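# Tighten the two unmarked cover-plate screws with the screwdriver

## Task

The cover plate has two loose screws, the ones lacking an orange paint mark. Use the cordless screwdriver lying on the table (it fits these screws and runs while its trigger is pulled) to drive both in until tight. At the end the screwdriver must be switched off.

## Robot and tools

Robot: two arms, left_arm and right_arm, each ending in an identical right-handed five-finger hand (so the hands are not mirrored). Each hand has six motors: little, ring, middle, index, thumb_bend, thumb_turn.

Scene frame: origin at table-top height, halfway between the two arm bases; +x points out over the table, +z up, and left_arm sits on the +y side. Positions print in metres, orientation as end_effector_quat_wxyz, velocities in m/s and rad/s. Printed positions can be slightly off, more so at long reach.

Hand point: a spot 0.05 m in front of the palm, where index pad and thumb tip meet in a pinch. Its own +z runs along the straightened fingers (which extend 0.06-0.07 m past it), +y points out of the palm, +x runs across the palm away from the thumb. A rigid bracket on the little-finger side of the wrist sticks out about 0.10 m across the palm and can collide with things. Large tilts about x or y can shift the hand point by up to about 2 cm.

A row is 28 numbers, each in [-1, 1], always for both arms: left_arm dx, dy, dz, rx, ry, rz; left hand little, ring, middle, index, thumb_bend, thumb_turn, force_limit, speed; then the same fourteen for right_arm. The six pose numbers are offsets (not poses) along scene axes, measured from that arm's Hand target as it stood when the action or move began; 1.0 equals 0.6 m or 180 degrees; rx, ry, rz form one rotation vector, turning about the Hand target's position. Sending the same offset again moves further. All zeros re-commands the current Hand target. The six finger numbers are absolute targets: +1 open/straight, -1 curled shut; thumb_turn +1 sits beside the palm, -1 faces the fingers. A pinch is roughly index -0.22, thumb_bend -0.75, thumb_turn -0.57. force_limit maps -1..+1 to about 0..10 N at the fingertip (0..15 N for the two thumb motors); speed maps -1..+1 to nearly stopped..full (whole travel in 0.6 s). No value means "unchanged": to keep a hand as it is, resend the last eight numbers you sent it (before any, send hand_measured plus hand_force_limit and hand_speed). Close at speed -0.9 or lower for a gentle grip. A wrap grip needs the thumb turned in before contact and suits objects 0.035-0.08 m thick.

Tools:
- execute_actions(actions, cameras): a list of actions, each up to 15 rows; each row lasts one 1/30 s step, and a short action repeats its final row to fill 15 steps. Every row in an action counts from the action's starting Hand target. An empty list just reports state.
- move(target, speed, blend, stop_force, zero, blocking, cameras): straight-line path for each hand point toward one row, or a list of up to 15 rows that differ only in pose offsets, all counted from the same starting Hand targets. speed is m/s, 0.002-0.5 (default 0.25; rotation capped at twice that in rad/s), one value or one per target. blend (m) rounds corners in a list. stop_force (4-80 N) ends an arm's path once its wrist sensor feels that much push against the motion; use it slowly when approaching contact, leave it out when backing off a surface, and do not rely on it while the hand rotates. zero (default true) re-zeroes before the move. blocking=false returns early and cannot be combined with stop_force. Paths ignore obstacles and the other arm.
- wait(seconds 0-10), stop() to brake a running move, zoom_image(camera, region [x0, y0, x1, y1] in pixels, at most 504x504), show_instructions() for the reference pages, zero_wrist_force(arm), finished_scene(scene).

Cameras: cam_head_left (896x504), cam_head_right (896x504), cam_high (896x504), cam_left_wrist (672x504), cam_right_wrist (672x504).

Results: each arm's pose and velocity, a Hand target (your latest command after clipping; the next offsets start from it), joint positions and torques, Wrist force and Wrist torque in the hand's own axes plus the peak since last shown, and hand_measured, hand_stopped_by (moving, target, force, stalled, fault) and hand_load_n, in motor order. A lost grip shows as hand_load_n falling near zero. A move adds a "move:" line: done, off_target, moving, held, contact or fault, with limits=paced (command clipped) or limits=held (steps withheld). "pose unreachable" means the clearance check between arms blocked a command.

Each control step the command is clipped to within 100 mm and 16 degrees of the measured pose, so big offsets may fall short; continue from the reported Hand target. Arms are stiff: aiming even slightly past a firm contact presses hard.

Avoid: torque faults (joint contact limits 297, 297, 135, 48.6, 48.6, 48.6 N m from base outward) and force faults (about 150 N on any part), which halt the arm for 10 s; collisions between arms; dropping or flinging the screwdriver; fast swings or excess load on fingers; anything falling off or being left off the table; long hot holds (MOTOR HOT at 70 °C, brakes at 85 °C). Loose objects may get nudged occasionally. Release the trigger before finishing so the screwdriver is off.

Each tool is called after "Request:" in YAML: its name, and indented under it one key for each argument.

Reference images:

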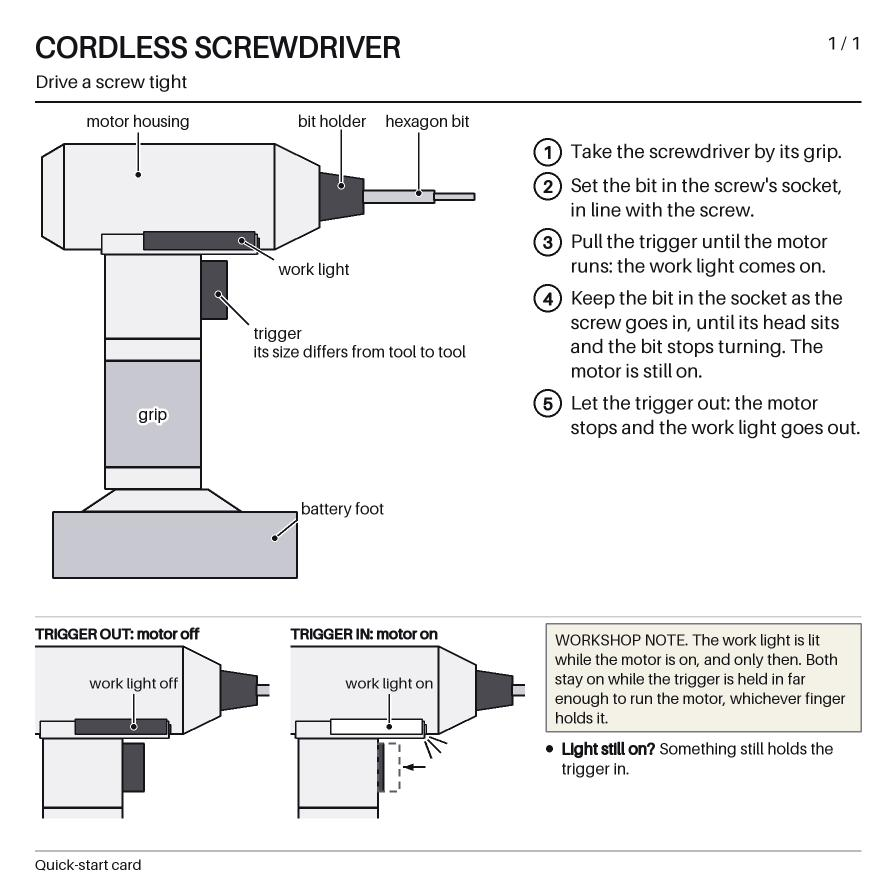

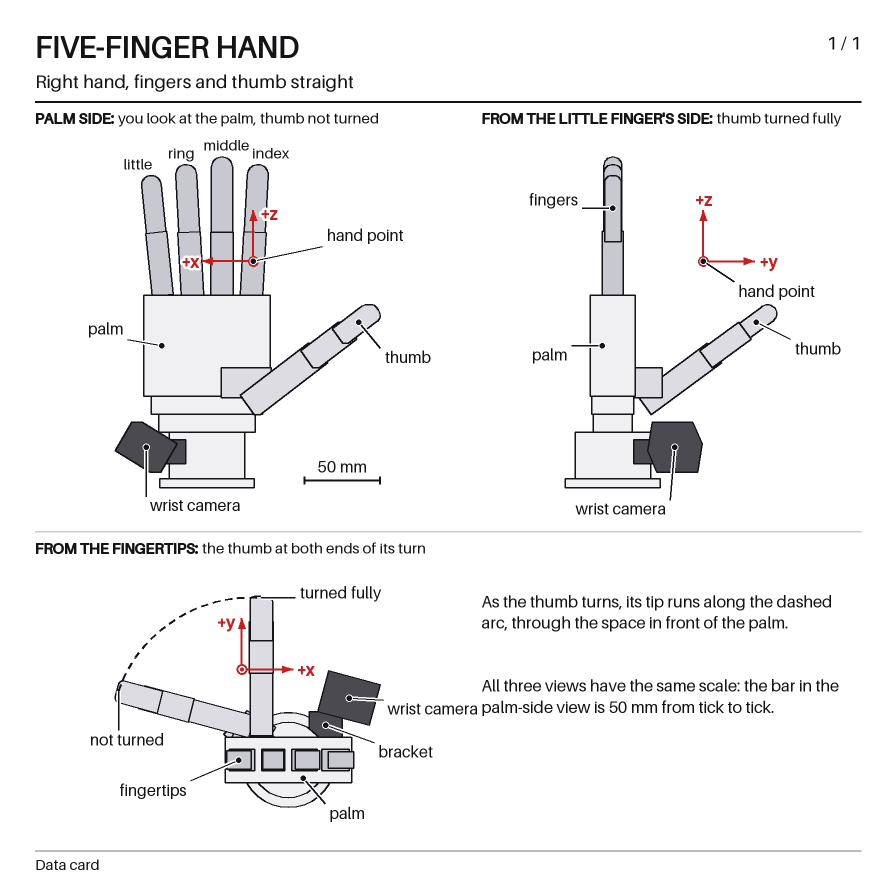

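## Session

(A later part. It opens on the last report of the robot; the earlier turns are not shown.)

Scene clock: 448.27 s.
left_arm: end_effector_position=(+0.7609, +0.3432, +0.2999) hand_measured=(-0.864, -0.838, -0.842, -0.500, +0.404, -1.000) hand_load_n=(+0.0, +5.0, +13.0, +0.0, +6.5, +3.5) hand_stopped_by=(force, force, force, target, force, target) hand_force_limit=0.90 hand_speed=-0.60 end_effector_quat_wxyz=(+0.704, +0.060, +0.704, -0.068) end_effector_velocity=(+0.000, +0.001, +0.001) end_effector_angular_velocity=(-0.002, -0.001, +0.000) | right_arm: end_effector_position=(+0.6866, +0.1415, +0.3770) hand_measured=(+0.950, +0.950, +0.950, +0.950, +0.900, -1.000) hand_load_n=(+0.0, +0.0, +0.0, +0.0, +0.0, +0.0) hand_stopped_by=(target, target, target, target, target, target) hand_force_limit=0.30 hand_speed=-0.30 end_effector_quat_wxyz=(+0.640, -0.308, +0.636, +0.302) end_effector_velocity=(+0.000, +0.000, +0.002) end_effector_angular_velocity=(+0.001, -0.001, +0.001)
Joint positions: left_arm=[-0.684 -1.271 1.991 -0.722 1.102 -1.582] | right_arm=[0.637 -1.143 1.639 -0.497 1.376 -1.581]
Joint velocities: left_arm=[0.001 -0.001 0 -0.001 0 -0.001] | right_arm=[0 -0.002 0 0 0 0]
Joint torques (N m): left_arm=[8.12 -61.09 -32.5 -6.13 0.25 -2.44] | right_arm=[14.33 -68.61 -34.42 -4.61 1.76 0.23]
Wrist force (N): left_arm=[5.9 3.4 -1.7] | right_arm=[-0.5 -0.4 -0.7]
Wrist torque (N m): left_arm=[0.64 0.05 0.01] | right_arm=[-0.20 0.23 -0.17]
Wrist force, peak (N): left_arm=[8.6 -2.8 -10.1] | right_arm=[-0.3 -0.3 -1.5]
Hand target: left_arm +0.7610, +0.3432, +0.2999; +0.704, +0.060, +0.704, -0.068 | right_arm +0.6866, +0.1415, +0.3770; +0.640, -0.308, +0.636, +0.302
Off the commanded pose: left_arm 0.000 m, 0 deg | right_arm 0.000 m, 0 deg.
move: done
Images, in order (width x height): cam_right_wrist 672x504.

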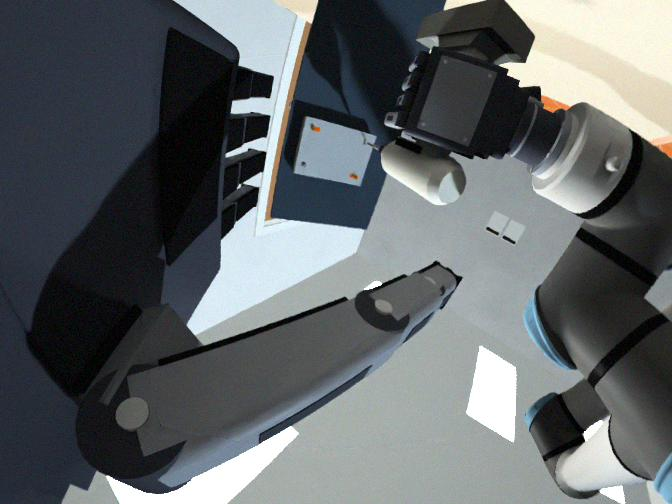

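Request:
move:
  target: [-0.0021,0.0034,0.0035,0,0,0,-0.97,-0.97,-0.97,-0.5,-0.97,-1,0.9,-0.6,0,0,0,0,0,0,0.95,0.95,0.95,0.95,0.9,-1,0.3,-0.3]
  speed: 0.03
  cameras: ["cam_right_wrist","cam_high"]

Request:
zoom_image:
  camera: "cam_right_wrist"
  region: [355, 132, 380, 152]

Request:
zoom_image:
  camera: "cam_right_wrist"
  region: [350, 127, 400, 167]

Scene clock: 449.37 s.
left_arm: end_effector_position=(+0.7597, +0.3453, +0.3020) hand_measured=(-0.864, -0.838, -0.842, -0.500, +0.404, -1.000) hand_load_n=(+0.0, +5.0, +13.0, +0.0, +6.0, +4.0) hand_stopped_by=(force, force, force, target, force, target) hand_force_limit=0.90 hand_speed=-0.60 end_effector_quat_wxyz=(+0.704, +0.060, +0.704, -0.068) end_effector_velocity=(+0.000, +0.000, +0.000) end_effector_angular_velocity=(+0.001, +0.000, -0.001) | right_arm: end_effector_position=(+0.6866, +0.1415, +0.3770) hand_measured=(+0.950, +0.950, +0.950, +0.950, +0.900, -1.000) hand_load_n=(+0.0, +0.0, +0.0, +0.0, +0.0, +0.0) hand_stopped_by=(target, target, target, target, target, target) hand_force_limit=0.30 hand_speed=-0.30 end_effector_quat_wxyz=(+0.640, -0.308, +0.636, +0.302) end_effector_velocity=(+0.000, +0.000, -0.001) end_effector_angular_velocity=(-0.001, +0.002, +0.000)
Joint positions: left_arm=[-0.682 -1.276 1.994 -0.719 1.104 -1.582] | right_arm=[0.637 -1.143 1.639 -0.497 1.376 -1.581]
Joint velocities: left_arm=[0 0 0 0.001 0.001 0.001] | right_arm=[0 0.001 0 0.001 0 0]
Joint torques (N m): left_arm=[5.33 -60.03 -27.41 -0.73 1.58 -1.71] | right_arm=[13.85 -69.98 -35.8 -4.02 0.97 0.2]
Wrist force (N): left_arm=[5.6 3.3 -1.7] | right_arm=[-0.5 -0.7 -0.9]
Wrist torque (N m): left_arm=[0.63 0.09 -0.02] | right_arm=[-0.23 0.24 -0.18]
Wrist force, peak (N): left_arm=[6.1 3.7 -1.7] | right_arm=[-0.8 -0.3 -1.2]
Hand target: left_arm +0.7598, +0.3453, +0.3020; +0.704, +0.060, +0.704, -0.068 | right_arm +0.6866, +0.1415, +0.3770; +0.640, -0.308, +0.636, +0.302
Off the commanded pose: left_arm 0.000 m, 0 deg | right_arm 0.000 m, 0 deg.
move: done
Images, in order (width x height): cam_high 896x504, cam_right_wrist 672x504.

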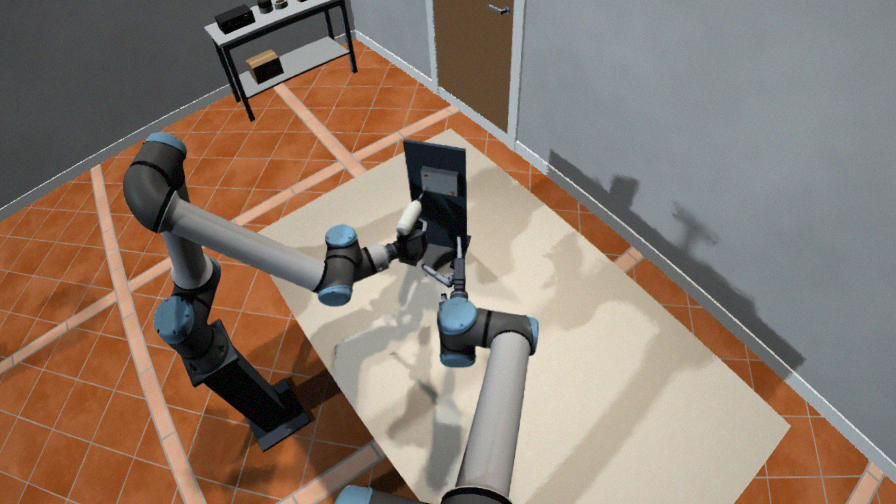

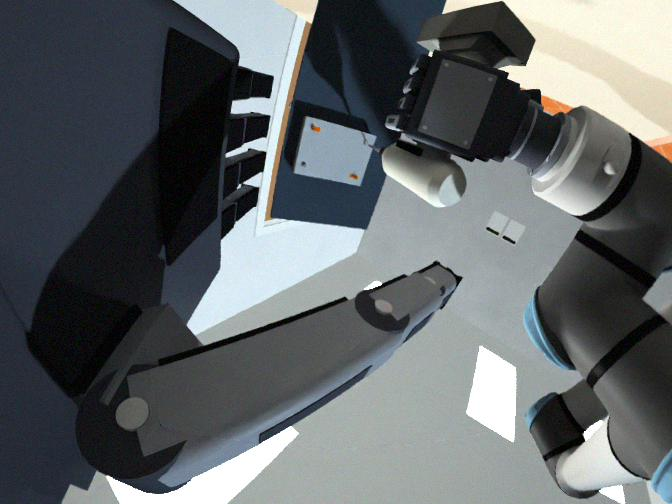

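Scaled by 20.160 from the camera's 672x504 image, which has a finer 960x720 frame.

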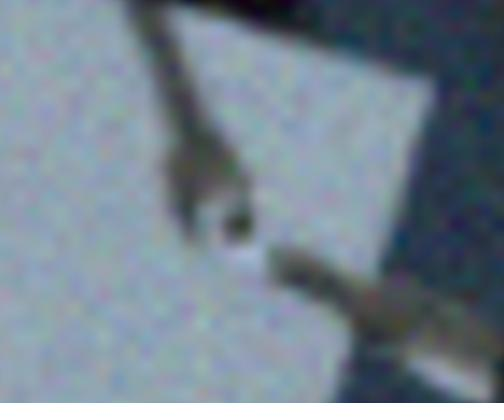

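Scaled by 10.080 from the camera's 672x504 image, which has a finer 960x720 frame.

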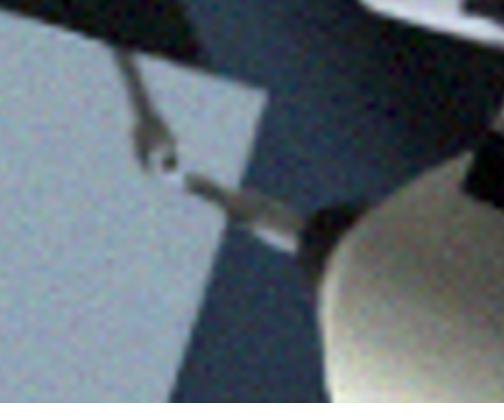

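Request:
move:
  target: [0.0002,-0.0003,-0.0023,0,0,0,-0.97,-0.97,-0.97,-0.5,-0.97,-1,0.9,-0.6,0,0,0,0,0,0,0.95,0.95,0.95,0.95,0.9,-1,0.3,-0.3]
  speed: 0.03
  cameras: ["cam_right_wrist","cam_high"]

Request:
zoom_image:
  camera: "cam_right_wrist"
  region: [355, 132, 380, 152]

Request:
zoom_image:
  camera: "cam_high"
  region: [410, 180, 440, 210]

Scene clock: 450.60 s.
left_arm: end_effector_position=(+0.7599, +0.3451, +0.3006) hand_measured=(-0.864, -0.838, -0.842, -0.500, +0.404, -1.000) hand_load_n=(+0.0, +5.0, +13.0, +0.0, +6.0, +3.5) hand_stopped_by=(force, force, force, target, force, target) hand_force_limit=0.90 hand_speed=-0.60 end_effector_quat_wxyz=(+0.704, +0.060, +0.704, -0.068) end_effector_velocity=(+0.000, -0.001, +0.000) end_effector_angular_velocity=(+0.000, +0.000, -0.001) | right_arm: end_effector_position=(+0.6866, +0.1415, +0.3770) hand_measured=(+0.950, +0.950, +0.950, +0.950, +0.900, -1.000) hand_load_n=(+0.0, +0.0, +0.0, +0.0, +0.0, +0.0) hand_stopped_by=(target, target, target, target, target, target) hand_force_limit=0.30 hand_speed=-0.30 end_effector_quat_wxyz=(+0.640, -0.308, +0.636, +0.302) end_effector_velocity=(+0.000, +0.000, +0.000) end_effector_angular_velocity=(-0.001, +0.000, +0.000)
Joint positions: left_arm=[-0.682 -1.274 1.994 -0.721 1.104 -1.582] | right_arm=[0.637 -1.143 1.639 -0.497 1.376 -1.581]
Joint velocities: left_arm=[0 0 0 0 0.001 0] | right_arm=[0 0 0 0.001 0 0]
Joint torques (N m): left_arm=[-15.25 -45.21 -25.06 -5.59 -1.53 -1.7] | right_arm=[13.82 -69.37 -37.23 -3.56 0.28 0.27]
Wrist force (N): left_arm=[5.6 3.6 -1.8] | right_arm=[-0.4 -0.6 -1.2]
Wrist torque (N m): left_arm=[0.69 0.10 0.00] | right_arm=[-0.20 0.22 -0.17]
Wrist force, peak (N): left_arm=[5.9 4.0 -2.1] | right_arm=[-0.4 -0.3 -1.4]
Hand target: left_arm +0.7599, +0.3451, +0.3006; +0.704, +0.060, +0.704, -0.068 | right_arm +0.6866, +0.1415, +0.3770; +0.640, -0.308, +0.636, +0.302
Off the commanded pose: left_arm 0.000 m, 0 deg | right_arm 0.000 m, 0 deg.
move: done
Images, in order (width x height): cam_high 896x504, cam_right_wrist 672x504.

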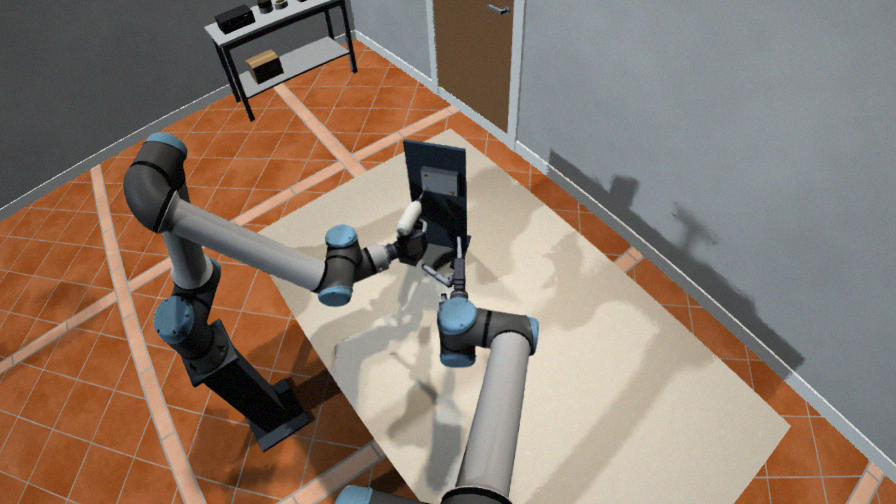

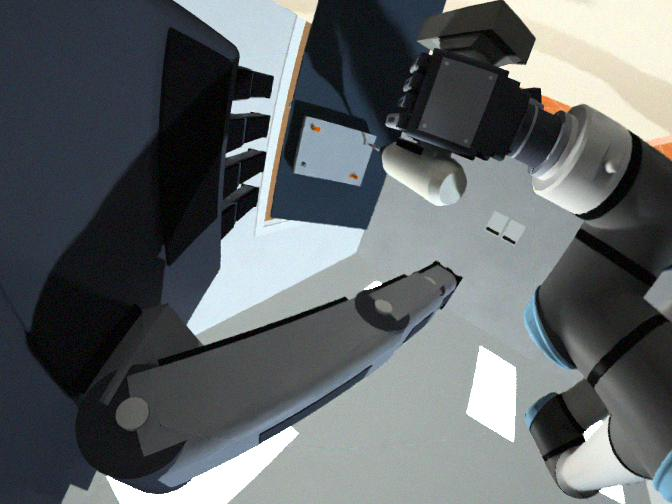

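Scaled by 20.160 from the camera's 672x504 image, which has a finer 960x720 frame.

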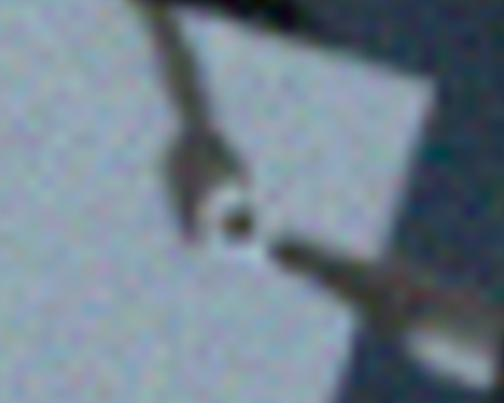

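Scaled by 16.800.

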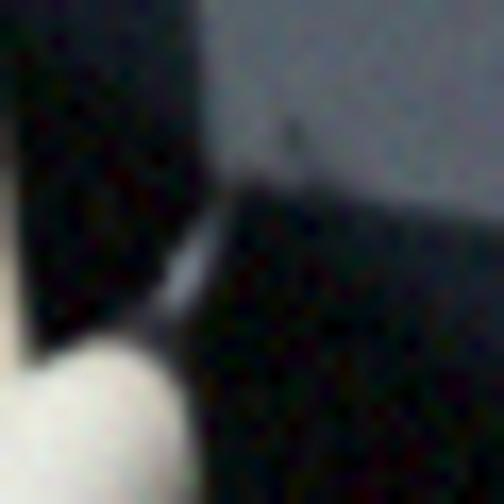

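Request:
move:
  target: [0.017,0.0105,0,0,0,0,-0.97,-0.97,-0.97,-0.5,-0.97,-1,0.9,-0.6,0,0,0,0,0,0,0.95,0.95,0.95,0.95,0.9,-1,0.3,-0.3]
  speed: 0.01
  stop_force: 5
  cameras: ["cam_right_wrist","cam_high"]

Request:
zoom_image:
  camera: "cam_right_wrist"
  region: [355, 132, 380, 152]

Scene clock: 452.43 s.
left_arm: end_effector_position=(+0.7643, +0.3478, +0.3006) hand_measured=(-0.864, -0.838, -0.842, -0.500, +0.404, -1.000) hand_load_n=(+0.5, +5.0, +13.0, +0.0, +6.5, +3.0) hand_stopped_by=(force, force, force, target, force, target) hand_force_limit=0.90 hand_speed=-0.60 end_effector_quat_wxyz=(+0.704, +0.060, +0.704, -0.068) end_effector_velocity=(+0.000, +0.000, +0.001) end_effector_angular_velocity=(+0.000, -0.001, +0.000) | right_arm: end_effector_position=(+0.6866, +0.1415, +0.3770) hand_measured=(+0.950, +0.950, +0.950, +0.950, +0.900, -1.000) hand_load_n=(+0.0, +0.0, +0.0, +0.0, +0.0, +0.0) hand_stopped_by=(target, target, target, target, target, target) hand_force_limit=0.30 hand_speed=-0.30 end_effector_quat_wxyz=(+0.640, -0.308, +0.636, +0.302) end_effector_velocity=(+0.000, +0.000, +0.000) end_effector_angular_velocity=(+0.000, +0.000, +0.000)
Joint positions: left_arm=[-0.675 -1.27 1.988 -0.719 1.112 -1.582] | right_arm=[0.637 -1.143 1.639 -0.497 1.376 -1.581]
Joint velocities: left_arm=[0 -0.001 0 0 0.001 0.001] | right_arm=[0 0 0 0 0 0]
Joint torques (N m): left_arm=[-14.44 -75.21 -26.97 -5.98 -2.16 -0.9] | right_arm=[14.12 -69.81 -39.63 -2.85 0.26 0.14]
Wrist force (N): left_arm=[5.5 3.0 -2.4] | right_arm=[-0.5 -0.7 -0.7]
Wrist torque (N m): left_arm=[0.64 0.09 0.00] | right_arm=[-0.24 0.23 -0.18]
Wrist force, peak (N): left_arm=[7.9 -4.5 -10.7] | right_arm=[-1.0 -0.3 -1.1]
Hand target: left_arm +0.7643, +0.3478, +0.3006; +0.704, +0.060, +0.704, -0.068 | right_arm +0.6866, +0.1415, +0.3770; +0.640, -0.308, +0.636, +0.302
Off the commanded pose: left_arm 0.007 m, 0 deg | right_arm 0.000 m, 0 deg.
move: contact (left_arm)
Images, in order (width x height): cam_high 896x504, cam_right_wrist 672x504.

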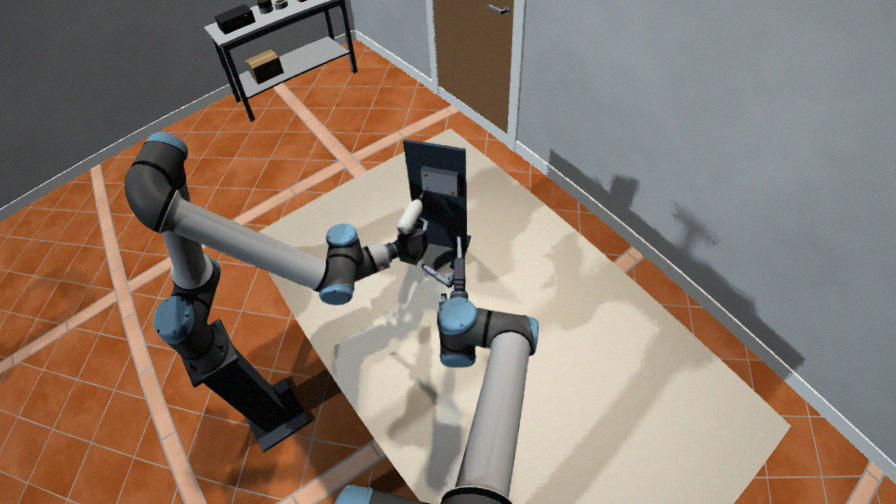

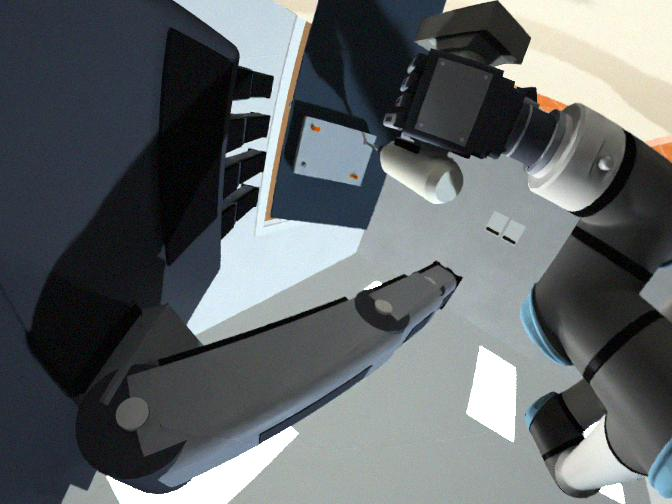

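Scaled by 20.160 from the camera's 672x504 image, which has a finer 960x720 frame.

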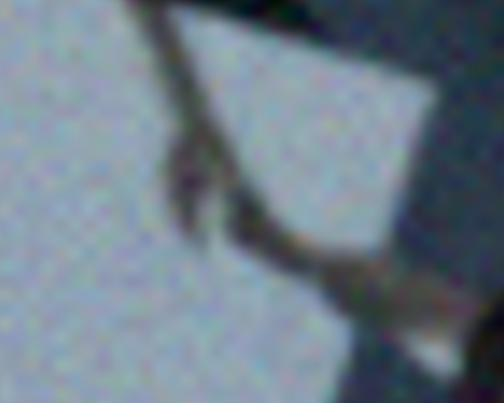

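Request:
move:
  target: [0,0,0,0,0,0,-0.97,-0.97,-0.97,-0.72,-0.97,-1,1,-0.3,0,0,0,0,0,0,0.95,0.95,0.95,0.95,0.9,-1,0.3,-0.3]
  speed: 0.01
  cameras: []

Request:
move:
  target: [0.0142,0.00875,0,0,0,0,-0.97,-0.97,-0.97,-0.72,-0.97,-1,1,-0.3,0,0,0,0,0,0,0.95,0.95,0.95,0.95,0.9,-1,0.3,-0.3]
  speed: 0.004
  stop_force: 8
  cameras: ["cam_right_wrist"]

Request:
zoom_image:
  camera: "cam_right_wrist"
  region: [355, 132, 380, 152]

Scene clock: 453.37 s.
left_arm: end_effector_position=(+0.7643, +0.3478, +0.3006) hand_measured=(-0.864, -0.838, -0.842, -0.718, +0.404, -1.000) hand_load_n=(+0.5, +5.0, +12.5, +10.0, +6.5, +2.0) hand_stopped_by=(force, force, force, force, force, target) hand_force_limit=1.00 hand_speed=-0.30 end_effector_quat_wxyz=(+0.704, +0.060, +0.704, -0.068) end_effector_velocity=(+0.000, +0.001, +0.000) end_effector_angular_velocity=(+0.002, +0.000, +0.002) | right_arm: end_effector_position=(+0.6866, +0.1415, +0.3770) hand_measured=(+0.950, +0.950, +0.950, +0.950, +0.900, -1.000) hand_load_n=(+0.0, +0.0, +0.0, +0.0, +0.0, -0.5) hand_stopped_by=(target, target, target, target, target, target) hand_force_limit=0.30 hand_speed=-0.30 end_effector_quat_wxyz=(+0.640, -0.308, +0.636, +0.302) end_effector_velocity=(+0.000, +0.000, +0.002) end_effector_angular_velocity=(+0.001, -0.002, +0.000)
Joint positions: left_arm=[-0.675 -1.27 1.988 -0.719 1.112 -1.582] | right_arm=[0.637 -1.143 1.639 -0.497 1.376 -1.581]
Joint velocities: left_arm=[0.001 0 0 0.001 0 0.002] | right_arm=[0 -0.001 0 -0.001 0 0]
Joint torques (N m): left_arm=[-11.16 -73.93 -28.39 -5.35 -1.15 -0.89] | right_arm=[13.92 -69.98 -40.51 -2.69 0.24 0.25]
Wrist force (N): left_arm=[5.9 3.7 -1.4] | right_arm=[-0.8 -0.7 -0.8]
Wrist torque (N m): left_arm=[0.67 0.04 0.01] | right_arm=[-0.24 0.27 -0.20]
Wrist force, peak (N): left_arm=[6.0 3.7 -2.5] | right_arm=[-0.5 -0.4 -1.4]
Hand target: left_arm +0.7643, +0.3478, +0.3006; +0.704, +0.060, +0.704, -0.068 | right_arm +0.6866, +0.1415, +0.3770; +0.640, -0.308, +0.636, +0.302
Off the commanded pose: left_arm 0.000 m, 0 deg | right_arm 0.000 m, 0 deg.
move: done
No camera images: "cameras" was empty.

Scene clock: 454.57 s.
left_arm: end_effector_position=(+0.7646, +0.3481, +0.3006) hand_measured=(-0.864, -0.838, -0.842, -0.718, +0.404, -1.000) hand_load_n=(+1.5, +6.5, +12.0, +9.5, +7.0, +0.5) hand_stopped_by=(force, force, force, force, force, target) hand_force_limit=1.00 hand_speed=-0.30 end_effector_quat_wxyz=(+0.704, +0.060, +0.704, -0.068) end_effector_velocity=(+0.000, +0.000, +0.000) end_effector_angular_velocity=(-0.001, +0.000, +0.000) | right_arm: end_effector_position=(+0.6866, +0.1415, +0.3770) hand_measured=(+0.950, +0.950, +0.950, +0.950, +0.900, -1.000) hand_load_n=(+0.0, +0.0, +0.0, +0.0, +0.0, -0.5) hand_stopped_by=(target, target, target, target, target, target) hand_force_limit=0.30 hand_speed=-0.30 end_effector_quat_wxyz=(+0.640, -0.308, +0.636, +0.302) end_effector_velocity=(+0.000, +0.000, +0.000) end_effector_angular_velocity=(+0.000, +0.000, +0.000)
Joint positions: left_arm=[-0.674 -1.27 1.987 -0.719 1.112 -1.582] | right_arm=[0.637 -1.143 1.639 -0.497 1.376 -1.581]
Joint velocities: left_arm=[0 0 0 -0.001 0 0] | right_arm=[0 0 0 -0.001 0 0]
Joint torques (N m): left_arm=[-9.6 -76.8 -27.28 -5.93 -2.44 -1.09] | right_arm=[14.95 -69.23 -41.86 -2.16 0.14 0.31]
Wrist force (N): left_arm=[5.5 0.4 -5.1] | right_arm=[-0.6 -0.3 -1.1]
Wrist torque (N m): left_arm=[0.61 -0.04 0.12] | right_arm=[-0.17 0.26 -0.18]
Wrist force, peak (N): left_arm=[5.7 -4.0 -9.3] | right_arm=[-0.4 -0.4 -1.4]
Hand target: left_arm +0.7646, +0.3481, +0.3006; +0.704, +0.060, +0.704, -0.068 | right_arm +0.6866, +0.1415, +0.3770; +0.640, -0.308, +0.636, +0.302
Off the commanded pose: left_arm 0.010 m, 0 deg | right_arm 0.000 m, 0 deg.
move: contact (left_arm)
Images, in order (width x height): cam_right_wrist 672x504.

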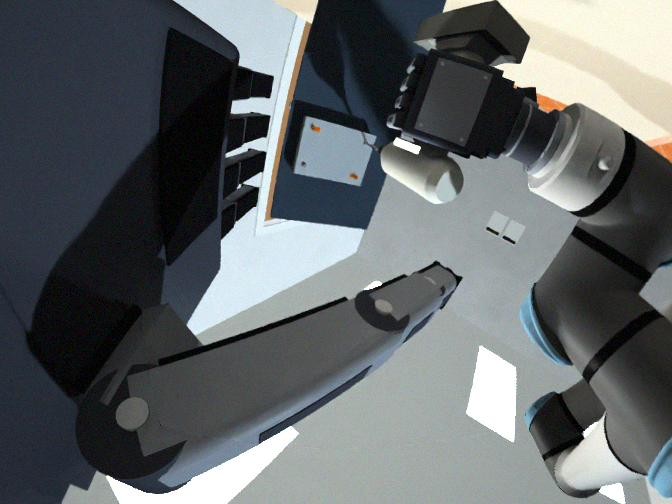

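Scaled by 20.160 from the camera's 672x504 image, which has a finer 960x720 frame.

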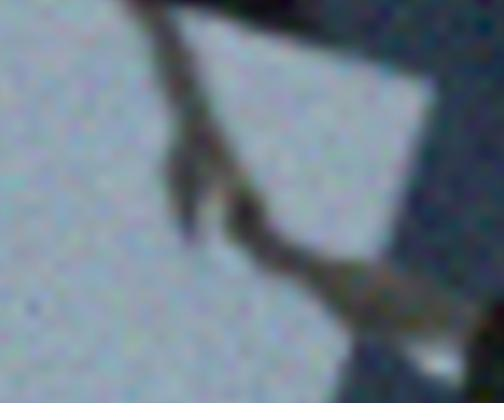

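Request:
move:
  target:
    - [-0.0014,-0.0009,0.0014,0,0,0,-0.97,-0.97,-0.97,-0.72,-0.97,-1,1,-0.3,0,0,0,0,0,0,0.95,0.95,0.95,0.95,0.9,-1,0.3,-0.3]
  speed: 0.02
  cameras: []

Request:
move:
  target: [0.0142,0.00875,0,0,0,0,-0.97,-0.97,-0.97,-0.72,-0.97,-1,1,-0.3,0,0,0,0,0,0,0.95,0.95,0.95,0.95,0.9,-1,0.3,-0.3]
  speed: 0.005
  stop_force: 8
  cameras: ["cam_right_wrist"]

Request:
zoom_image:
  camera: "cam_right_wrist"
  region: [355, 132, 380, 152]

Scene clock: 455.50 s.
left_arm: end_effector_position=(+0.7637, +0.3475, +0.3015) hand_measured=(-0.864, -0.838, -0.842, -0.718, +0.404, -1.000) hand_load_n=(+1.5, +5.5, +12.5, +10.0, +7.0, +1.0) hand_stopped_by=(force, force, force, force, force, target) hand_force_limit=1.00 hand_speed=-0.30 end_effector_quat_wxyz=(+0.704, +0.060, +0.704, -0.068) end_effector_velocity=(+0.000, +0.000, +0.000) end_effector_angular_velocity=(+0.000, -0.001, +0.000) | right_arm: end_effector_position=(+0.6866, +0.1415, +0.3770) hand_measured=(+0.950, +0.950, +0.950, +0.950, +0.900, -1.000) hand_load_n=(+0.0, +0.0, +0.0, +0.0, +0.0, +0.0) hand_stopped_by=(target, target, target, target, target, target) hand_force_limit=0.30 hand_speed=-0.30 end_effector_quat_wxyz=(+0.640, -0.308, +0.636, +0.302) end_effector_velocity=(+0.000, +0.000, +0.000) end_effector_angular_velocity=(+0.000, +0.000, +0.000)
Joint positions: left_arm=[-0.675 -1.272 1.988 -0.718 1.111 -1.582] | right_arm=[0.637 -1.143 1.639 -0.497 1.376 -1.581]
Joint velocities: left_arm=[0 0 0 -0.001 0 0] | right_arm=[0 -0.001 0 0 0 0]
Joint torques (N m): left_arm=[-10.23 -68.12 -26.1 -0.5 -1.88 -0.96] | right_arm=[13.11 -70.7 -43.24 -1.73 0.24 0.29]
Wrist force (N): left_arm=[5.6 3.4 -1.9] | right_arm=[-0.5 -0.5 -1.1]
Wrist torque (N m): left_arm=[0.65 0.09 -0.01] | right_arm=[-0.19 0.25 -0.18]
Wrist force, peak (N): left_arm=[5.8 0.5 -5.3] | right_arm=[-1.2 -0.3 -1.2]
Hand target: left_arm +0.7638, +0.3475, +0.3015; +0.704, +0.060, +0.704, -0.068 | right_arm +0.6866, +0.1415, +0.3770; +0.640, -0.308, +0.636, +0.302
Off the commanded pose: left_arm 0.000 m, 0 deg | right_arm 0.000 m, 0 deg.
move: done
No camera images: "cameras" was empty.

Scene clock: 456.87 s.
left_arm: end_effector_position=(+0.7646, +0.3481, +0.3015) hand_measured=(-0.864, -0.838, -0.842, -0.718, +0.404, -1.000) hand_load_n=(+1.5, +6.0, +12.0, +9.5, +7.0, +0.5) hand_stopped_by=(force, force, force, force, force, target) hand_force_limit=1.00 hand_speed=-0.30 end_effector_quat_wxyz=(+0.704, +0.060, +0.704, -0.068) end_effector_velocity=(+0.000, -0.001, +0.000) end_effector_angular_velocity=(+0.001, +0.001, -0.001) | right_arm: end_effector_position=(+0.6866, +0.1415, +0.3770) hand_measured=(+0.950, +0.950, +0.950, +0.950, +0.900, -1.000) hand_load_n=(+0.0, +0.0, +0.0, +0.0, +0.0, -0.5) hand_stopped_by=(target, target, target, target, target, target) hand_force_limit=0.30 hand_speed=-0.30 end_effector_quat_wxyz=(+0.640, -0.308, +0.636, +0.302) end_effector_velocity=(+0.000, +0.000, +0.000) end_effector_angular_velocity=(-0.001, +0.000, +0.000)
Joint positions: left_arm=[-0.674 -1.271 1.987 -0.718 1.112 -1.582] | right_arm=[0.637 -1.143 1.639 -0.497 1.376 -1.581]
Joint velocities: left_arm=[-0.001 0.001 0 0 0.001 0.001] | right_arm=[0 0 0 0.001 0 0]
Joint torques (N m): left_arm=[-9.89 -76.27 -26.51 -6.51 -3.34 -1.04] | right_arm=[14.17 -70.38 -42.63 -1.24 0.25 0.35]
Wrist force (N): left_arm=[5.8 -0.1 -5.3] | right_arm=[-0.6 -0.3 -0.9]
Wrist torque (N m): left_arm=[0.70 -0.06 0.16] | right_arm=[-0.16 0.25 -0.17]
Wrist force, peak (N): left_arm=[5.6 -5.2 -9.9] | right_arm=[-1.0 -0.3 -1.1]
Hand target: left_arm +0.7646, +0.3481, +0.3015; +0.704, +0.060, +0.704, -0.068 | right_arm +0.6866, +0.1415, +0.3770; +0.640, -0.308, +0.636, +0.302
Off the commanded pose: left_arm 0.009 m, 0 deg | right_arm 0.000 m, 0 deg.
move: contact (left_arm)
Images, in order (width x height): cam_right_wrist 672x504.

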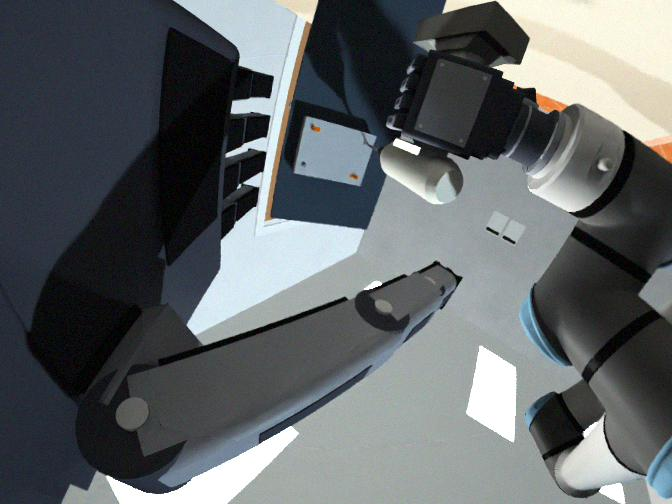

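Scaled by 20.160 from the camera's 672x504 image, which has a finer 960x720 frame.

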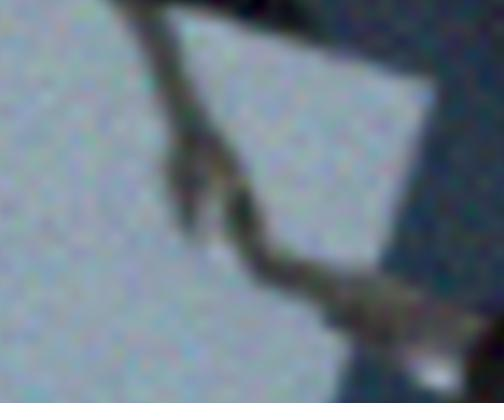

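Request:
move:
  target: [-0.0113,-0.007,0,0,0,0,-0.97,-0.97,-0.97,-0.5,-0.97,-1,0.9,-0.6,0,0,0,0,0,0,0.95,0.95,0.95,0.95,0.9,-1,0.3,-0.3]
  speed: 0.03
  cameras: ["cam_right_wrist"]

Request:
zoom_image:
  camera: "cam_right_wrist"
  region: [355, 127, 385, 152]

Request:
move:
  target: [-0.00567,-0.0035,0,0,0,0,-0.97,-0.97,-0.97,-0.5,-0.97,-1,0.9,-0.6,0,0,0,0,0,0,0.95,0.95,0.95,0.95,0.9,-1,0.3,-0.3]
  speed: 0.03
  cameras: ["cam_right_wrist"]

Request:
zoom_image:
  camera: "cam_right_wrist"
  region: [355, 127, 385, 152]

Scene clock: 458.70 s.
left_arm: end_effector_position=(+0.7577, +0.3438, +0.3015) hand_measured=(-0.864, -0.838, -0.842, -0.500, +0.404, -1.000) hand_load_n=(+0.0, +5.5, +13.5, +0.0, +6.0, +3.0) hand_stopped_by=(force, force, force, target, force, target) hand_force_limit=0.90 hand_speed=-0.60 end_effector_quat_wxyz=(+0.704, +0.060, +0.704, -0.068) end_effector_velocity=(+0.001, +0.002, -0.001) end_effector_angular_velocity=(+0.000, +0.001, +0.001) | right_arm: end_effector_position=(+0.6866, +0.1415, +0.3770) hand_measured=(+0.950, +0.950, +0.950, +0.950, +0.900, -1.000) hand_load_n=(+0.0, +0.0, +0.5, +0.0, +0.5, +0.0) hand_stopped_by=(target, target, target, target, target, target) hand_force_limit=0.30 hand_speed=-0.30 end_effector_quat_wxyz=(+0.640, -0.308, +0.636, +0.302) end_effector_velocity=(+0.000, +0.000, +0.002) end_effector_angular_velocity=(+0.001, -0.002, +0.000)
Joint positions: left_arm=[-0.686 -1.278 1.997 -0.721 1.1 -1.582] | right_arm=[0.637 -1.143 1.639 -0.497 1.376 -1.581]
Joint velocities: left_arm=[0.003 0.001 0 0 0.002 -0.001] | right_arm=[0 -0.002 0 0 0 0]
Joint torques (N m): left_arm=[9.38 -58.88 -37.88 -5.72 0.93 -0.46] | right_arm=[13.84 -69.98 -42.65 -0.48 0.19 0.16]
Wrist force (N): left_arm=[5.9 3.7 -1.9] | right_arm=[-0.9 -0.1 -1.1]
Wrist torque (N m): left_arm=[0.69 0.06 0.02] | right_arm=[-0.14 0.31 -0.19]
Wrist force, peak (N): left_arm=[6.1 -0.3 -5.4] | right_arm=[-0.6 -0.4 -1.4]
Hand target: left_arm +0.7578, +0.3439, +0.3015; +0.704, +0.060, +0.704, -0.068 | right_arm +0.6866, +0.1415, +0.3770; +0.640, -0.308, +0.636, +0.302
Off the commanded pose: left_arm 0.000 m, 0 deg | right_arm 0.000 m, 0 deg.
move: done
Images, in order (width x height): cam_right_wrist 672x504.

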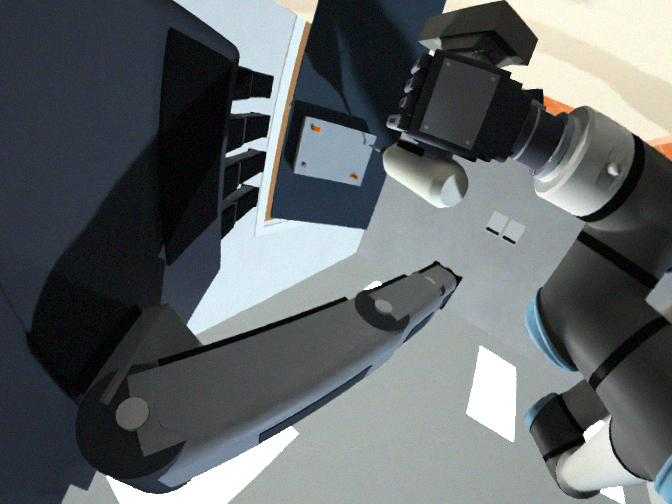

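Scaled by 16.800 from the camera's 672x504 image, which has a finer 960x720 frame.

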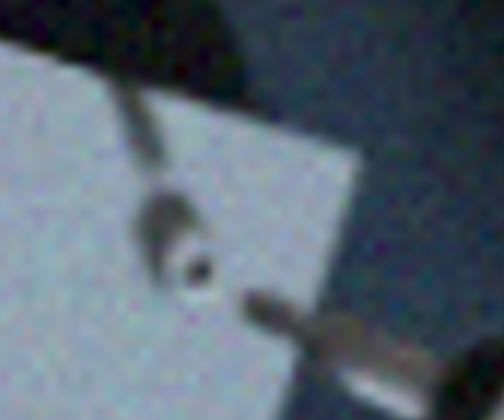

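Scene clock: 459.40 s.
left_arm: end_effector_position=(+0.7544, +0.3418, +0.3015) hand_measured=(-0.864, -0.838, -0.842, -0.500, +0.404, -1.000) hand_load_n=(+0.0, +5.5, +13.5, +0.0, +6.0, +3.5) hand_stopped_by=(force, force, force, target, force, target) hand_force_limit=0.90 hand_speed=-0.60 end_effector_quat_wxyz=(+0.704, +0.060, +0.704, -0.068) end_effector_velocity=(+0.000, -0.001, +0.000) end_effector_angular_velocity=(+0.001, +0.000, +0.000) | right_arm: end_effector_position=(+0.6866, +0.1415, +0.3770) hand_measured=(+0.950, +0.950, +0.950, +0.950, +0.900, -1.000) hand_load_n=(+0.0, +0.0, +0.0, +0.0, +0.0, -0.5) hand_stopped_by=(target, target, target, target, target, target) hand_force_limit=0.30 hand_speed=-0.30 end_effector_quat_wxyz=(+0.640, -0.308, +0.636, +0.302) end_effector_velocity=(+0.000, +0.000, +0.000) end_effector_angular_velocity=(+0.000, +0.000, +0.000)
Joint positions: left_arm=[-0.692 -1.281 2.001 -0.722 1.094 -1.582] | right_arm=[0.637 -1.143 1.639 -0.497 1.376 -1.581]
Joint velocities: left_arm=[-0.001 0 0 0 0 0] | right_arm=[0 0 0 0 0 0]
Joint torques (N m): left_arm=[5.9 -65.78 -32.15 -6.04 0.32 -0.12] | right_arm=[13.55 -70.96 -42.85 -0.34 0.14 0.28]
Wrist force (N): left_arm=[5.6 3.1 -1.9] | right_arm=[-0.6 -0.1 -1.2]
Wrist torque (N m): left_arm=[0.61 0.10 -0.02] | right_arm=[-0.13 0.26 -0.17]
Wrist force, peak (N): left_arm=[5.9 3.9 -1.9] | right_arm=[-0.9 -0.6 -1.1]
Hand target: left_arm +0.7544, +0.3418, +0.3015; +0.704, +0.060, +0.704, -0.068 | right_arm +0.6866, +0.1415, +0.3770; +0.640, -0.308, +0.636, +0.302
Off the commanded pose: left_arm 0.000 m, 0 deg | right_arm 0.000 m, 0 deg.
move: done
Images, in order (width x height): cam_right_wrist 672x504.

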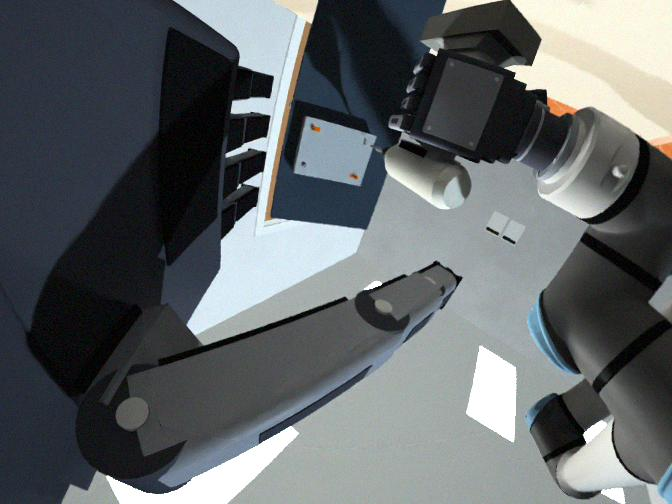

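Scaled by 16.800 from the camera's 672x504 image, which has a finer 960x720 frame.

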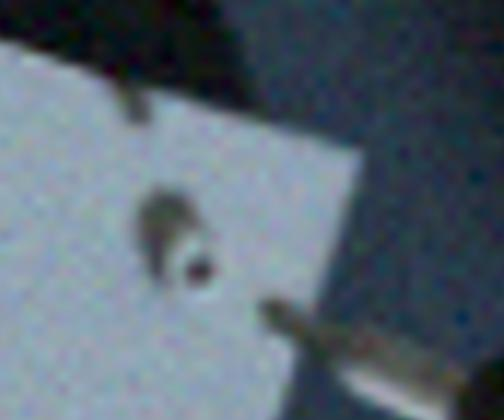

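Request:
wait:
  seconds: 0
  cameras: ["cam_right_wrist","cam_left_wrist"]

Request:
zoom_image:
  camera: "cam_right_wrist"
  region: [355, 127, 385, 152]

Scene clock: 460.07 s.
left_arm: end_effector_position=(+0.7544, +0.3418, +0.3015) hand_measured=(-0.864, -0.838, -0.842, -0.500, +0.404, -1.000) hand_load_n=(+0.5, +5.5, +13.0, +0.0, +6.0, +3.0) hand_stopped_by=(force, force, force, target, force, target) hand_force_limit=0.90 hand_speed=-0.60 end_effector_quat_wxyz=(+0.704, +0.060, +0.704, -0.068) end_effector_velocity=(+0.000, +0.000, +0.000) end_effector_angular_velocity=(+0.000, +0.000, +0.000) | right_arm: end_effector_position=(+0.6866, +0.1415, +0.3770) hand_measured=(+0.950, +0.950, +0.950, +0.950, +0.900, -1.000) hand_load_n=(+0.0, +0.0, +0.0, +0.0, +0.0, -0.5) hand_stopped_by=(target, target, target, target, target, target) hand_force_limit=0.30 hand_speed=-0.30 end_effector_quat_wxyz=(+0.640, -0.308, +0.636, +0.302) end_effector_velocity=(+0.000, +0.000, +0.000) end_effector_angular_velocity=(+0.000, +0.000, +0.000)
Joint positions: left_arm=[-0.692 -1.281 2.001 -0.722 1.094 -1.582] | right_arm=[0.637 -1.143 1.639 -0.497 1.376 -1.581]
Joint velocities: left_arm=[0 0 0 0 0 0] | right_arm=[0 0 0 -0.001 0 0]
Joint torques (N m): left_arm=[10.92 -50.32 -48.71 -3.54 1.94 1.44] | right_arm=[13.63 -71.92 -42.16 -0.38 0.12 0.2]
Wrist force (N): left_arm=[5.8 3.4 -2.0] | right_arm=[-0.7 -0.4 -0.6]
Wrist torque (N m): left_arm=[0.66 0.07 0.00] | right_arm=[-0.20 0.25 -0.18]
Wrist force, peak (N): left_arm=[5.9 3.9 -1.9] | right_arm=[-1.0 -0.5 -1.2]
Hand target: left_arm +0.7544, +0.3418, +0.3015; +0.704, +0.060, +0.704, -0.068 | right_arm +0.6866, +0.1415, +0.3770; +0.640, -0.308, +0.636, +0.302
Off the commanded pose: left_arm 0.000 m, 0 deg | right_arm 0.000 m, 0 deg.
Images, in order (width x height): cam_left_wrist 672x504, cam_right_wrist 672x504.

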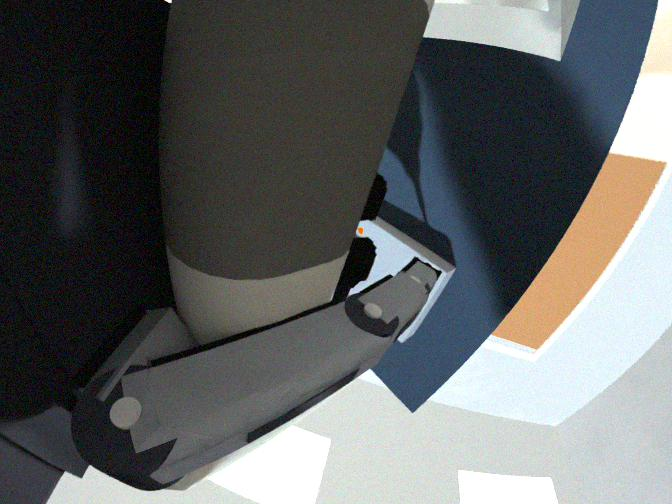

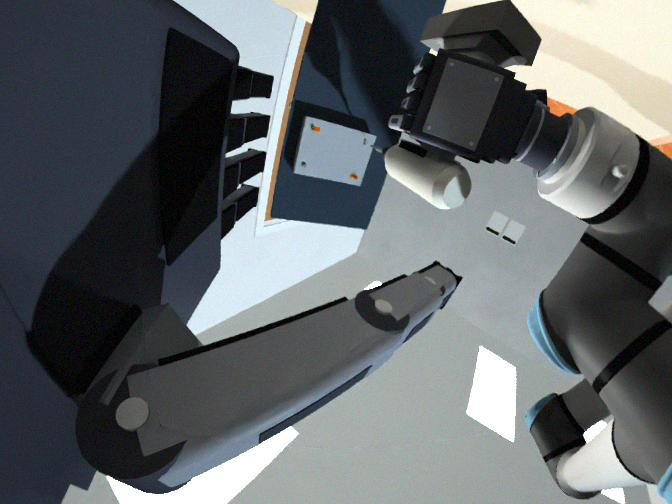

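Scaled by 16.800 from the camera's 672x504 image, which has a finer 960x720 frame.

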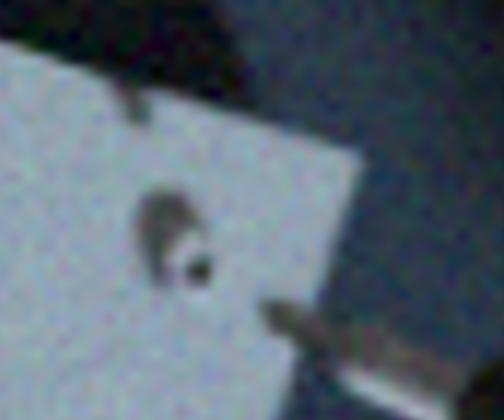

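Request:
move:
  target: [0.00393,0.0008,-0.001,0,0,0,-0.97,-0.97,-0.97,-0.5,-0.97,-1,0.9,-0.6,0,0,0,0,0,0,0.95,0.95,0.95,0.95,0.9,-1,0.3,-0.3]
  speed: 0.02
  cameras: ["cam_right_wrist"]

Request:
zoom_image:
  camera: "cam_right_wrist"
  region: [355, 127, 385, 152]

Scene clock: 461.17 s.
left_arm: end_effector_position=(+0.7568, +0.3423, +0.3009) hand_measured=(-0.864, -0.838, -0.842, -0.500, +0.404, -1.000) hand_load_n=(+0.0, +5.5, +13.5, +0.0, +6.0, +3.0) hand_stopped_by=(force, force, force, target, force, target) hand_force_limit=0.90 hand_speed=-0.60 end_effector_quat_wxyz=(+0.704, +0.060, +0.704, -0.068) end_effector_velocity=(+0.000, +0.000, +0.000) end_effector_angular_velocity=(+0.001, +0.001, +0.000) | right_arm: end_effector_position=(+0.6866, +0.1415, +0.3770) hand_measured=(+0.950, +0.950, +0.950, +0.950, +0.900, -1.000) hand_load_n=(+0.0, +0.0, +0.0, +0.0, +0.0, +0.0) hand_stopped_by=(target, target, target, target, target, target) hand_force_limit=0.30 hand_speed=-0.30 end_effector_quat_wxyz=(+0.640, -0.308, +0.636, +0.302) end_effector_velocity=(+0.000, +0.000, -0.002) end_effector_angular_velocity=(-0.002, +0.002, +0.000)
Joint positions: left_arm=[-0.689 -1.277 1.998 -0.722 1.097 -1.582] | right_arm=[0.637 -1.143 1.639 -0.497 1.376 -1.581]
Joint velocities: left_arm=[0 0 0 0 0 0.001] | right_arm=[0 0.002 0 0 0 0]
Joint torques (N m): left_arm=[-0.03 -51.1 -46.13 -0.1 0.97 2.36] | right_arm=[14.48 -71.98 -41.94 -0.47 0.3 0.36]
Wrist force (N): left_arm=[5.6 3.5 -1.9] | right_arm=[-0.7 -0.6 -0.8]
Wrist torque (N m): left_arm=[0.67 0.10 -0.02] | right_arm=[-0.23 0.27 -0.19]
Wrist force, peak (N): left_arm=[6.4 3.5 -1.8] | right_arm=[-0.6 -0.4 -1.3]
Hand target: left_arm +0.7568, +0.3423, +0.3009; +0.704, +0.060, +0.704, -0.068 | right_arm +0.6866, +0.1415, +0.3770; +0.640, -0.308, +0.636, +0.302
Off the commanded pose: left_arm 0.000 m, 0 deg | right_arm 0.000 m, 0 deg.
move: done
Images, in order (width x height): cam_right_wrist 672x504.

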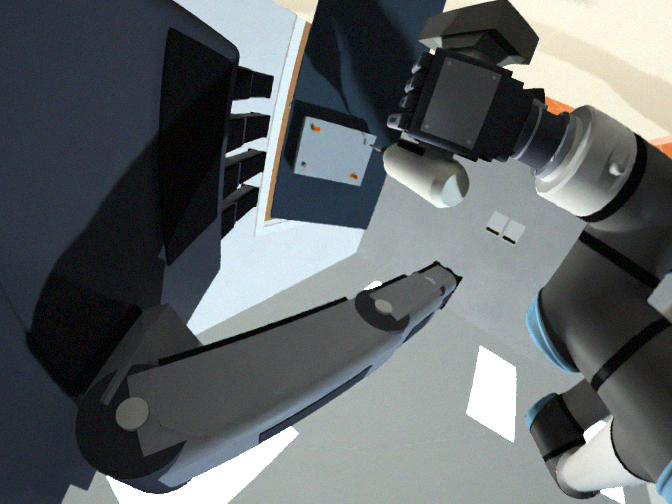

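Scaled by 16.800 from the camera's 672x504 image, which has a finer 960x720 frame.

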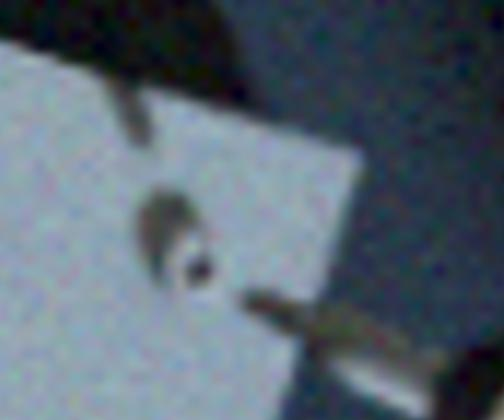

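Request:
move:
  target: [0.00638,0.00394,0,0,0,0,-0.97,-0.97,-0.97,-0.5,-0.97,-1,0.9,-0.6,0,0,0,0,0,0,0.95,0.95,0.95,0.95,0.9,-1,0.3,-0.3]
  speed: 0.02
  stop_force: 6
  cameras: ["cam_right_wrist"]

Request:
zoom_image:
  camera: "cam_right_wrist"
  region: [355, 127, 385, 152]

Scene clock: 463.17 s.
left_arm: end_effector_position=(+0.7607, +0.3447, +0.3009) hand_measured=(-0.864, -0.838, -0.842, -0.500, +0.404, -1.000) hand_load_n=(+0.0, +5.0, +13.5, +0.0, +6.0, +3.0) hand_stopped_by=(force, force, force, target, force, target) hand_force_limit=0.90 hand_speed=-0.60 end_effector_quat_wxyz=(+0.704, +0.060, +0.704, -0.068) end_effector_velocity=(+0.000, +0.000, +0.000) end_effector_angular_velocity=(+0.002, +0.000, +0.000) | right_arm: end_effector_position=(+0.6866, +0.1415, +0.3770) hand_measured=(+0.950, +0.950, +0.950, +0.950, +0.900, -1.000) hand_load_n=(+0.0, +0.0, +0.0, -0.5, +0.0, +0.0) hand_stopped_by=(target, target, target, target, target, target) hand_force_limit=0.30 hand_speed=-0.30 end_effector_quat_wxyz=(+0.640, -0.308, +0.636, +0.302) end_effector_velocity=(+0.000, +0.000, -0.001) end_effector_angular_velocity=(+0.000, +0.000, +0.000)
Joint positions: left_arm=[-0.682 -1.274 1.992 -0.72 1.104 -1.582] | right_arm=[0.637 -1.143 1.639 -0.497 1.376 -1.581]
Joint velocities: left_arm=[0 0 0 0 0 0.001] | right_arm=[0 0.001 0 -0.001 0 0]
Joint torques (N m): left_arm=[-18.4 -59.01 -31.96 -2.25 -1.79 3.57] | right_arm=[14.79 -72.42 -42.11 -0.5 0.26 0.24]
Wrist force (N): left_arm=[5.8 3.7 -2.4] | right_arm=[-0.7 -0.4 -0.9]
Wrist torque (N m): left_arm=[0.74 0.09 0.01] | right_arm=[-0.19 0.26 -0.19]
Wrist force, peak (N): left_arm=[5.8 4.0 -1.9] | right_arm=[-0.7 -0.6 -1.2]
Hand target: left_arm +0.7606, +0.3446, +0.3009; +0.704, +0.060, +0.704, -0.068 | right_arm +0.6866, +0.1415, +0.3770; +0.640, -0.308, +0.636, +0.302
Off the commanded pose: left_arm 0.000 m, 0 deg | right_arm 0.000 m, 0 deg.
move: done
Images, in order (width x height): cam_right_wrist 672x504.

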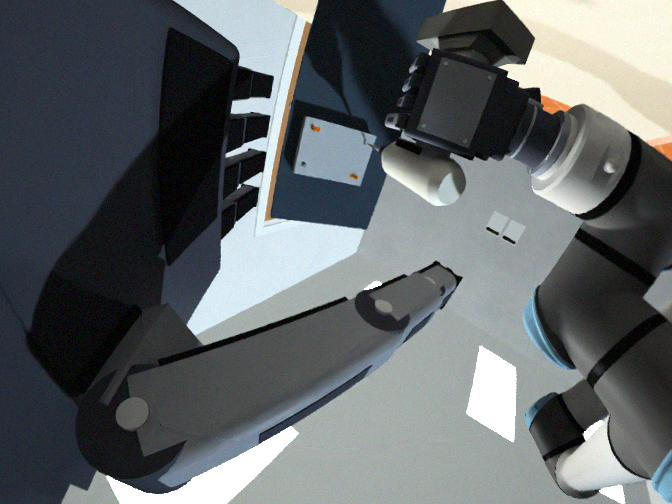

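Scaled by 16.800 from the camera's 672x504 image, which has a finer 960x720 frame.

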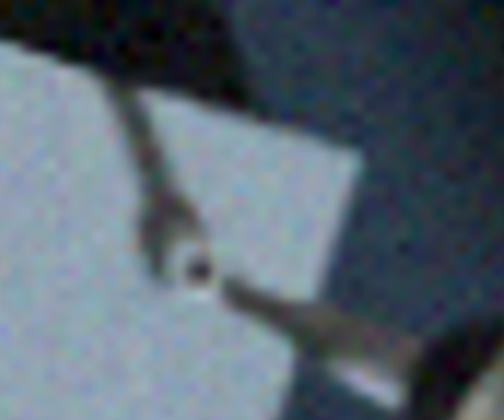

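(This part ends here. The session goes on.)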